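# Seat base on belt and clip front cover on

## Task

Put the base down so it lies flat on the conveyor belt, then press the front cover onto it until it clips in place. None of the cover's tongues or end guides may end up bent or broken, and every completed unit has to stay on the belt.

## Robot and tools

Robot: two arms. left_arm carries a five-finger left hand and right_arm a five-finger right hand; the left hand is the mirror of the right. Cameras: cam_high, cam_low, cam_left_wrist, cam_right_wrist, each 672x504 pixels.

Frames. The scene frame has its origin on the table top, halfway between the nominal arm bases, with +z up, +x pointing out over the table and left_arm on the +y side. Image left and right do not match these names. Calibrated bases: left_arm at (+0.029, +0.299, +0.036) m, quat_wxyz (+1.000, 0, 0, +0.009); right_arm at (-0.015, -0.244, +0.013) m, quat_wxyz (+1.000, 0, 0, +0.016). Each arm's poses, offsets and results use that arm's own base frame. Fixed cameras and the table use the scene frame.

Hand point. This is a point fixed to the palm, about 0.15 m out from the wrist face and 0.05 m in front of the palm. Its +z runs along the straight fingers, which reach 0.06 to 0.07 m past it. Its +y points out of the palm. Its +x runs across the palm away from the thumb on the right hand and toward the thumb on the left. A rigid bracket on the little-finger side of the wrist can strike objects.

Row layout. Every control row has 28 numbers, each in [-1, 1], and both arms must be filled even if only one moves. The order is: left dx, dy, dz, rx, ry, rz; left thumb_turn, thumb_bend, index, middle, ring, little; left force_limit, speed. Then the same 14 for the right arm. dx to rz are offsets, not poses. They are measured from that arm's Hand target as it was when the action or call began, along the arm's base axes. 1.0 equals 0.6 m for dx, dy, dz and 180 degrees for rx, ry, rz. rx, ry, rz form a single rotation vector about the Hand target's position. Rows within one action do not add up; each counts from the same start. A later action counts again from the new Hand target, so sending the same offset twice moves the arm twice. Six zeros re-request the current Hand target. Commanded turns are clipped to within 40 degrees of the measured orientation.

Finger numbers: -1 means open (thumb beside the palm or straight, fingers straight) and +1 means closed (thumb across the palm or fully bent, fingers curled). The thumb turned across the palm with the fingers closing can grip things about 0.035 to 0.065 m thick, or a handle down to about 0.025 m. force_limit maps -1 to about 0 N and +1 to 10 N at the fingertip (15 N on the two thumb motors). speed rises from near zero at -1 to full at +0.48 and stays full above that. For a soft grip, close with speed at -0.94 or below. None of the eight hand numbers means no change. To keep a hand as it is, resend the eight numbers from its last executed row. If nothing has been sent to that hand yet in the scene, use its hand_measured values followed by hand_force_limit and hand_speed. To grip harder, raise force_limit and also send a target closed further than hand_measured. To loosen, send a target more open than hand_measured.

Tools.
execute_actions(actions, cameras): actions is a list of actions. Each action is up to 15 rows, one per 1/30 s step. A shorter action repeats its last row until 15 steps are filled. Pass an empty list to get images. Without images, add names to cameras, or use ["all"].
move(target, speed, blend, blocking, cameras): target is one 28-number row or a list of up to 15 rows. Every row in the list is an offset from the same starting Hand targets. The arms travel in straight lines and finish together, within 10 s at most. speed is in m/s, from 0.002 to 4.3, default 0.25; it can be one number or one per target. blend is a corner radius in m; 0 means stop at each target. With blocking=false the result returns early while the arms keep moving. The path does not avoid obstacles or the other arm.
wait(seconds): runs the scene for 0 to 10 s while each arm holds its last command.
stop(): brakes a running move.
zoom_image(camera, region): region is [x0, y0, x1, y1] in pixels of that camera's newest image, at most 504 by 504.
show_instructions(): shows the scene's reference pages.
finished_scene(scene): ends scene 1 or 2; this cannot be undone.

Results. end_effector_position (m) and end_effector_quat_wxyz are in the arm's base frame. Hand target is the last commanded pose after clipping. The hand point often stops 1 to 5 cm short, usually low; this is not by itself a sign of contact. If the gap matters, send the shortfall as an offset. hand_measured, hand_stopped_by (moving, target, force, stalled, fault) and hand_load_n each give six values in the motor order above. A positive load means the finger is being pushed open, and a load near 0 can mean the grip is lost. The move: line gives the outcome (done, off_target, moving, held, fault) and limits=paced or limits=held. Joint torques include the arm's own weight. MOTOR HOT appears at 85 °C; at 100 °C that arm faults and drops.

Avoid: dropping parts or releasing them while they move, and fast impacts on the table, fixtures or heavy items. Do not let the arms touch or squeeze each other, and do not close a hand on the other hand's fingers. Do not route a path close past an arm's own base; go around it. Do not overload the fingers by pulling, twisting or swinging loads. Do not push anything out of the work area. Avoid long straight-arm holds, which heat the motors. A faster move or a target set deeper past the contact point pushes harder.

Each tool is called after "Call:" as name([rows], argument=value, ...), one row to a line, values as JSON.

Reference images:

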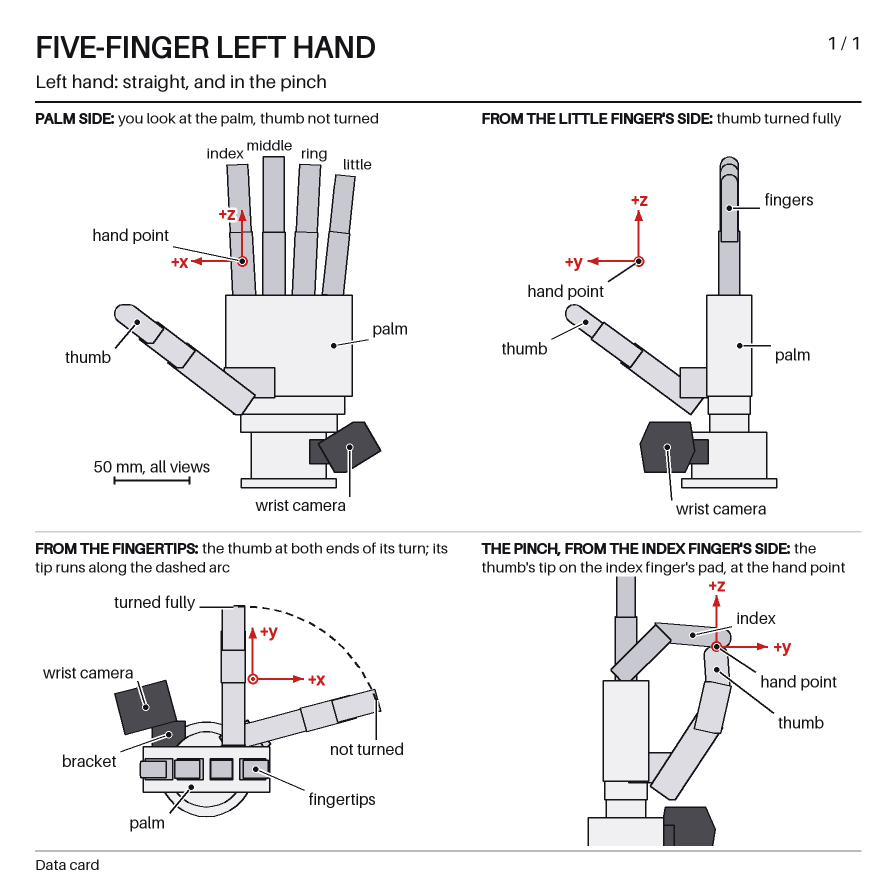

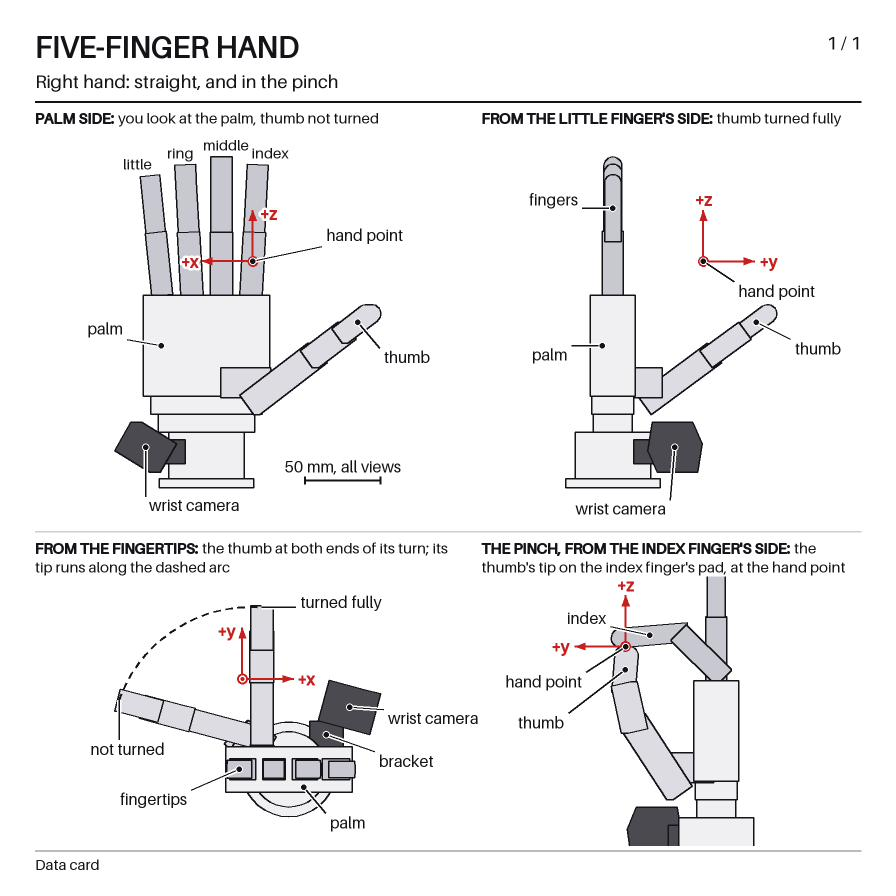

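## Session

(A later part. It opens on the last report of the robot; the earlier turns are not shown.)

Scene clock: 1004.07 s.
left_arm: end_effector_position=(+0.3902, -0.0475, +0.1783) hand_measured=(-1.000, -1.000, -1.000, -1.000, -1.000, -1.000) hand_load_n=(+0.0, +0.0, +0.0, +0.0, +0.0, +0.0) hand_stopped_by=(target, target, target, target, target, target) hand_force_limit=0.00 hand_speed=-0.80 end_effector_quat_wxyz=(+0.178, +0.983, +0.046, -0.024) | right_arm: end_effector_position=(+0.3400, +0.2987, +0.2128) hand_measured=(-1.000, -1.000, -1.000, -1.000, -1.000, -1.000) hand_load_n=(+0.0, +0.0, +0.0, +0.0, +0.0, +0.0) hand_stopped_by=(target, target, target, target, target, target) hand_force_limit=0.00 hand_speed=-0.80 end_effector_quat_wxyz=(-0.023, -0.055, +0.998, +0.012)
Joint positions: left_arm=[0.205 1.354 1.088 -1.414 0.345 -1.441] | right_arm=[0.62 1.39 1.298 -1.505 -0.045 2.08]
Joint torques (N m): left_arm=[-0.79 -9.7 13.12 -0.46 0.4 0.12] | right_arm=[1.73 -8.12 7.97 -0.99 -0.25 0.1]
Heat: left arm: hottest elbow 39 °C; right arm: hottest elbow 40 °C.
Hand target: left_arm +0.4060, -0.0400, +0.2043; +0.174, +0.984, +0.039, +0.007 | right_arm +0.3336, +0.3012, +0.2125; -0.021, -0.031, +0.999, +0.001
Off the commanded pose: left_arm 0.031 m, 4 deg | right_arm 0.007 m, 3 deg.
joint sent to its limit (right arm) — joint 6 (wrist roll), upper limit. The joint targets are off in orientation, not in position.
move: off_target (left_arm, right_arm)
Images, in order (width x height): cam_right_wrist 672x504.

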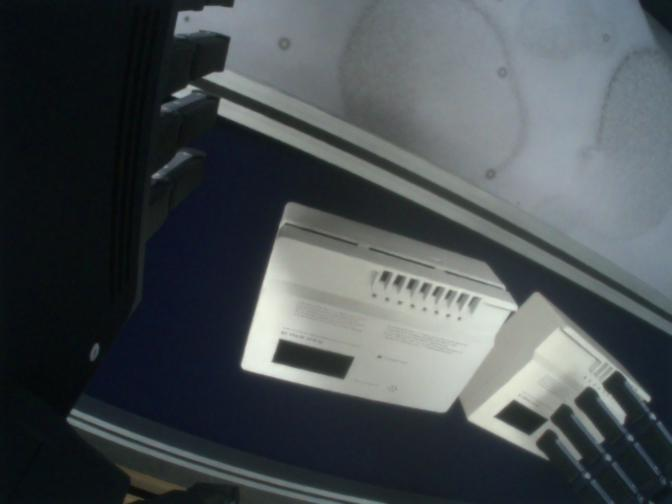

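Call:
move([
  [-0.088, -0.17, -0.057, 0, 0, 0, -1, -1, -1, -1, -1, -1, 0, -0.8, 0, -0.03, 0, 0, 0, 0, -1, -1, -1, -1, -1, -1, 0, -0.8],
  [-0.088, -0.18, -0.16, 0, 0, 0, -1, -1, -1, -1, -1, -1, 0, -0.8, 0, -0.03, 0, 0, 0, 0, -1, -1, -1, -1, -1, -1, 0, -0.8],
], speed=[0.2, 0.08], blend=[0.01, 0], cameras=["all"])

Call:
zoom_image(camera="cam_right_wrist", region=[280, 200, 430, 320])

Scene clock: 1014.80 s.
left_arm: end_effector_position=(+0.3532, -0.1448, +0.1194) hand_measured=(-1.000, -1.000, -1.000, -1.000, -1.000, -1.000) hand_load_n=(+0.0, +0.0, +0.0, -1.0, +0.0, +0.0) hand_stopped_by=(target, target, target, target, target, target) hand_force_limit=0.00 hand_speed=-0.80 end_effector_quat_wxyz=(+0.176, +0.984, +0.037, +0.013) | right_arm: end_effector_position=(+0.3324, +0.2913, +0.2109) hand_measured=(-1.000, -1.000, -1.000, -1.000, -1.000, -1.000) hand_load_n=(+0.0, +0.0, +0.0, +0.0, +0.0, +0.0) hand_stopped_by=(target, target, target, target, target, target) hand_force_limit=0.00 hand_speed=-0.80 end_effector_quat_wxyz=(-0.022, -0.055, +0.998, +0.008)
Joint positions: left_arm=[-0.074 1.227 0.807 -1.082 0.35 -1.732] | right_arm=[0.62 1.365 1.27 -1.505 -0.037 2.081]
Joint torques (N m): left_arm=[-2.49 -5.48 6.83 1.28 0.17 -0.26] | right_arm=[-0.32 -8.18 7.91 -1.09 -0.04 0.11]
Heat: left arm: hottest elbow 39 °C; right arm: hottest elbow 39 °C.
Hand target: left_arm +0.3533, -0.1479, +0.1083; +0.174, +0.984, +0.039, +0.007 | right_arm +0.3336, +0.2833, +0.2126; -0.021, -0.031, +0.999, +0.001
Off the commanded pose: left_arm 0.012 m, 1 deg | right_arm 0.008 m, 3 deg.
joint sent to its limit (right arm) — joint 6 (wrist roll), upper limit. The joint targets still meet the commanded pose.
move: off_target (left_arm, right_arm)

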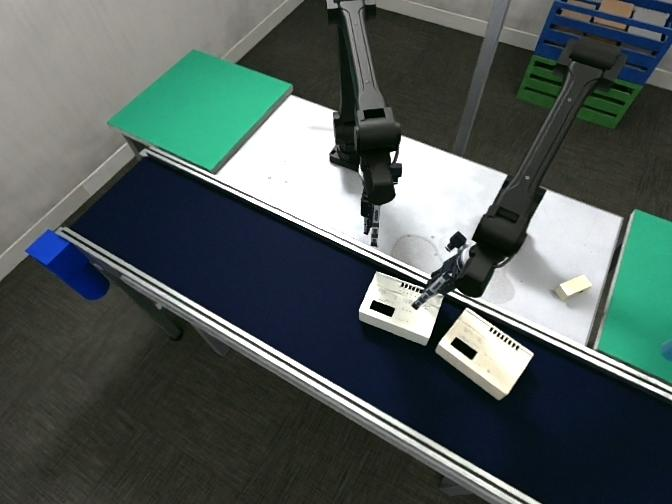

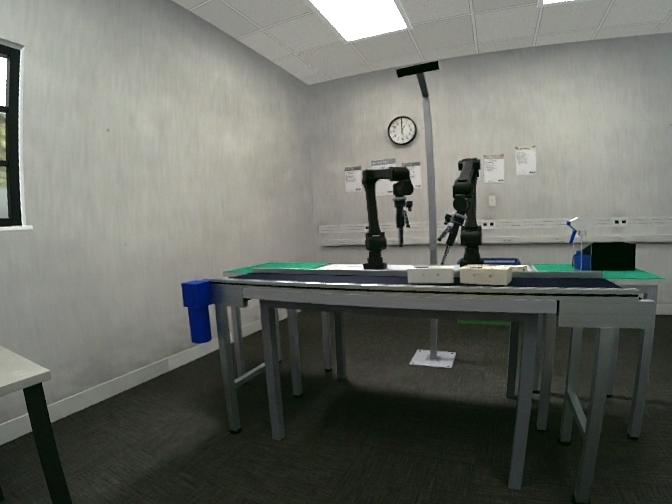

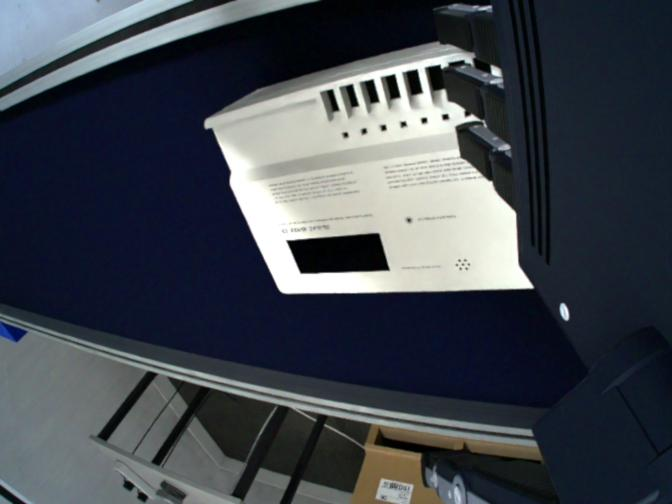

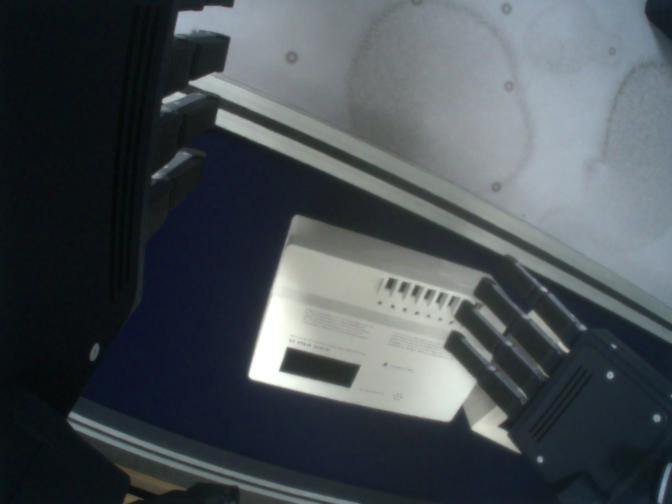

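Scaled by 3.360 from the camera's 672x504 image, which has a finer 960x720 frame.

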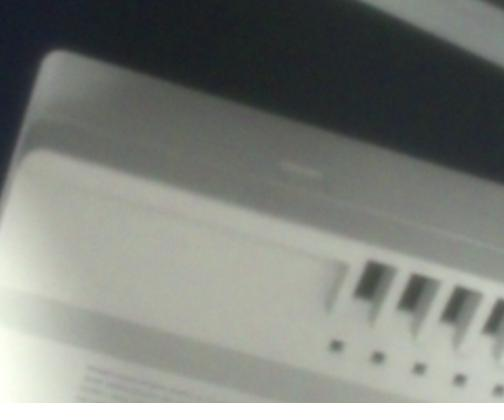

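Call:
move([
  [0, 0, -0.015, 0, 0, 0, -1, -1, -1, -1, -1, -1, 0, -0.8, 0, 0.03, 0, 0, 0, 0, -1, -1, -1, -1, -1, -1, 0, -0.8],
  [0, 0, 0.1, 0, 0, 0, -1, -1, -1, -1, -1, -1, 0, -0.8, 0, 0.03, 0, 0, 0, 0, -1, -1, -1, -1, -1, -1, 0, -0.8],
  [0.05, 0.17, 0.12, 0, 0, 0, -1, -1, -1, -1, -1, -1, 0, -0.8, 0, 0.03, 0, 0, 0, 0, -1, -1, -1, -1, -1, -1, 0, -0.8],
], speed=[0.04, 0.12, 0.2], blend=[0, 0.01, 0], cameras=["all"])

Call:
zoom_image(camera="cam_right_wrist", region=[260, 190, 400, 290])

Call:
zoom_image(camera="cam_right_wrist", region=[390, 230, 530, 330])

Call:
zoom_image(camera="cam_low", region=[405, 262, 435, 284])

Call:
zoom_image(camera="cam_low", region=[428, 262, 458, 284])

Call:
zoom_image(camera="cam_left_wrist", region=[330, 0, 460, 200])

Scene clock: 1021.00 s.
left_arm: end_effector_position=(+0.3656, -0.0522, +0.1614) hand_measured=(-1.000, -1.000, -1.000, -1.000, -1.000, -1.000) hand_load_n=(-0.5, +0.0, +0.0, +0.0, +0.0, +0.0) hand_stopped_by=(target, target, target, target, target, target) hand_force_limit=0.00 hand_speed=-0.80 end_effector_quat_wxyz=(+0.175, +0.983, +0.046, -0.014) | right_arm: end_effector_position=(+0.3321, +0.2932, +0.2070) hand_measured=(-1.000, -1.000, -1.000, -1.000, -1.000, -1.000) hand_load_n=(-0.5, +0.0, +0.0, +0.0, +0.0, +0.0) hand_stopped_by=(target, target, target, target, target, target) hand_force_limit=0.00 hand_speed=-0.80 end_effector_quat_wxyz=(-0.028, -0.054, +0.998, +0.009)
Joint positions: left_arm=[0.206 1.287 0.98 -1.352 0.343 -1.443] | right_arm=[0.62 1.375 1.27 -1.505 -0.045 2.081]
Joint torques (N m): left_arm=[-0.97 -7.12 13.05 -0.36 0.5 0.15] | right_arm=[1.79 -7 10.3 -0.96 -0.23 0.1]
Heat: left arm: hottest elbow 39 °C; right arm: hottest elbow 38 °C.
Hand target: left_arm +0.3832, -0.0460, +0.1803; +0.174, +0.984, +0.039, +0.007 | right_arm +0.3336, +0.3013, +0.2125; -0.021, -0.031, +0.999, +0.001
Off the commanded pose: left_arm 0.027 m, 3 deg | right_arm 0.010 m, 3 deg.
joint sent to its limit (right arm) — joint 6 (wrist roll), upper limit. The joint targets are off in orientation, not in position.
move: off_target (left_arm, right_arm)

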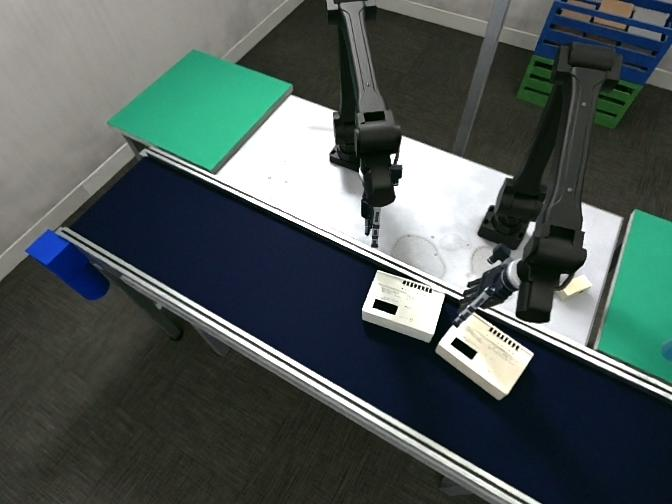

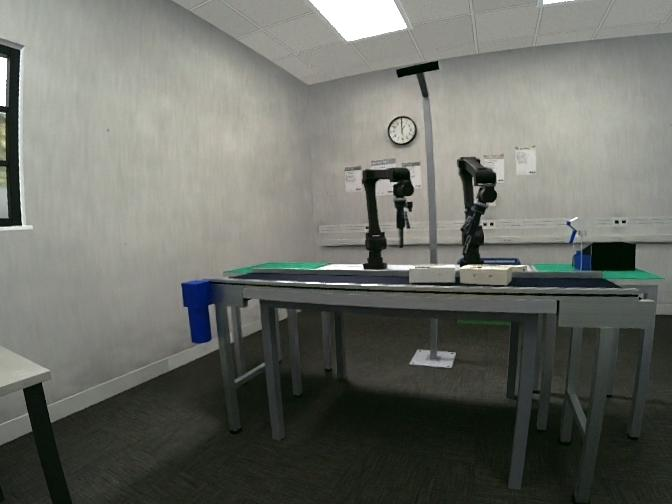

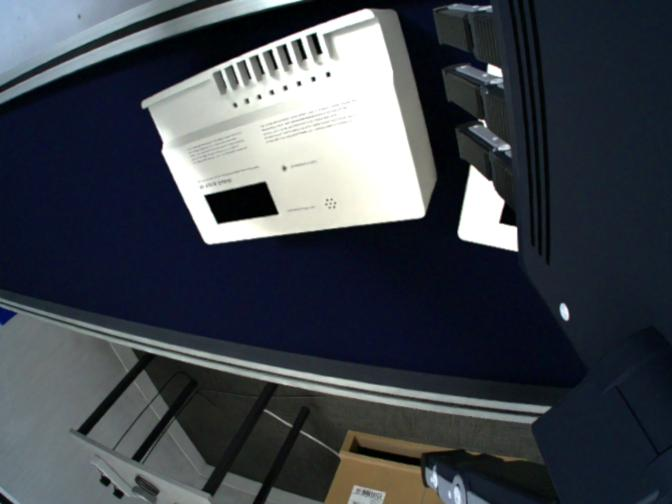

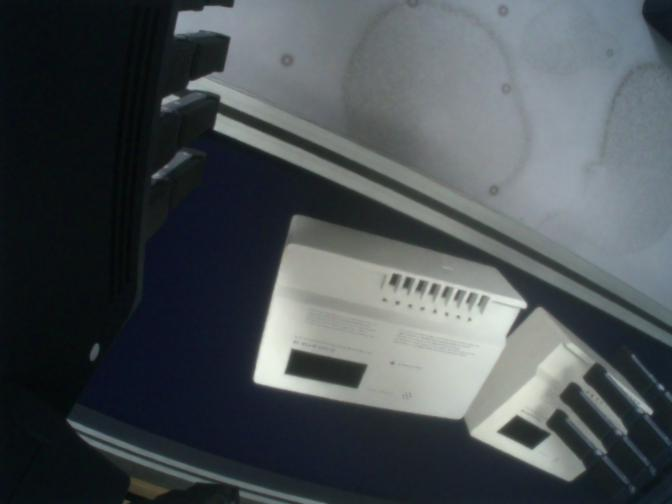

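Scaled by 3.600 from the camera's 672x504 image, which has a finer 960x720 frame.

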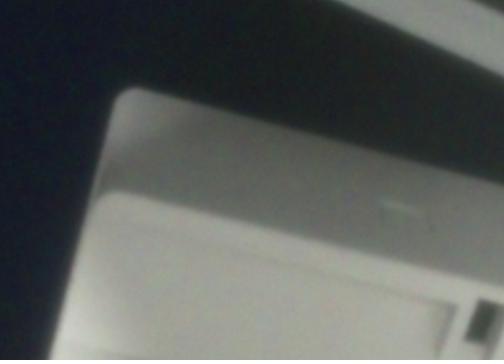

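Scaled by 3.600 from the camera's 672x504 image, which has a finer 960x720 frame.

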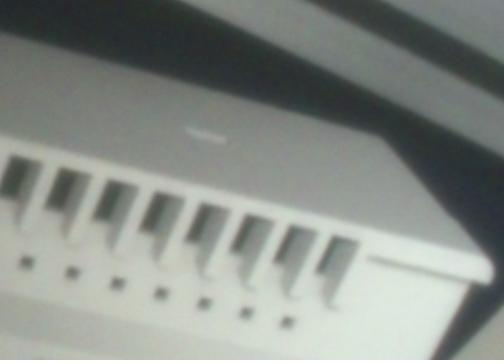

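Scaled by 16.800 from the camera's 672x504 image, which has a finer 960x720 frame.

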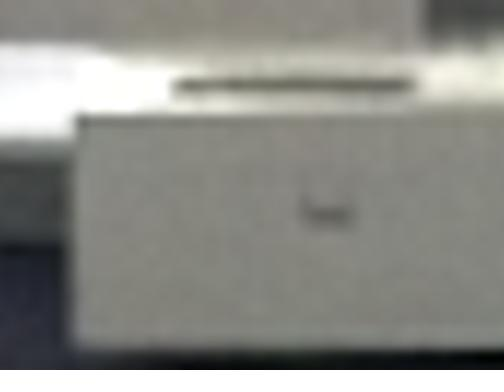

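Scaled by 16.800 from the camera's 672x504 image, which has a finer 960x720 frame.

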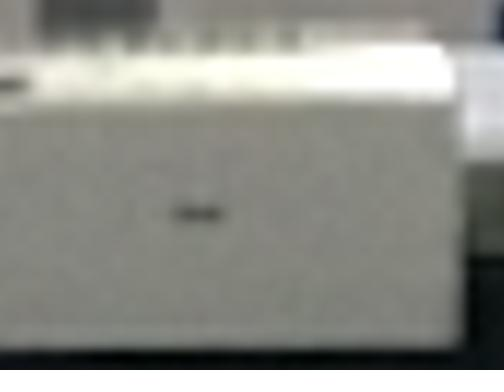

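Scaled by 2.520 from the camera's 672x504 image, which has a finer 960x720 frame.

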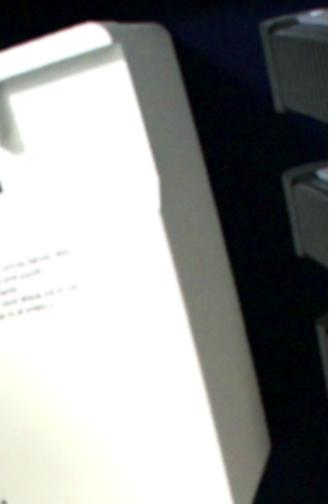

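Call:
finished_scene(scene=1)

The scene is finished: the task was done.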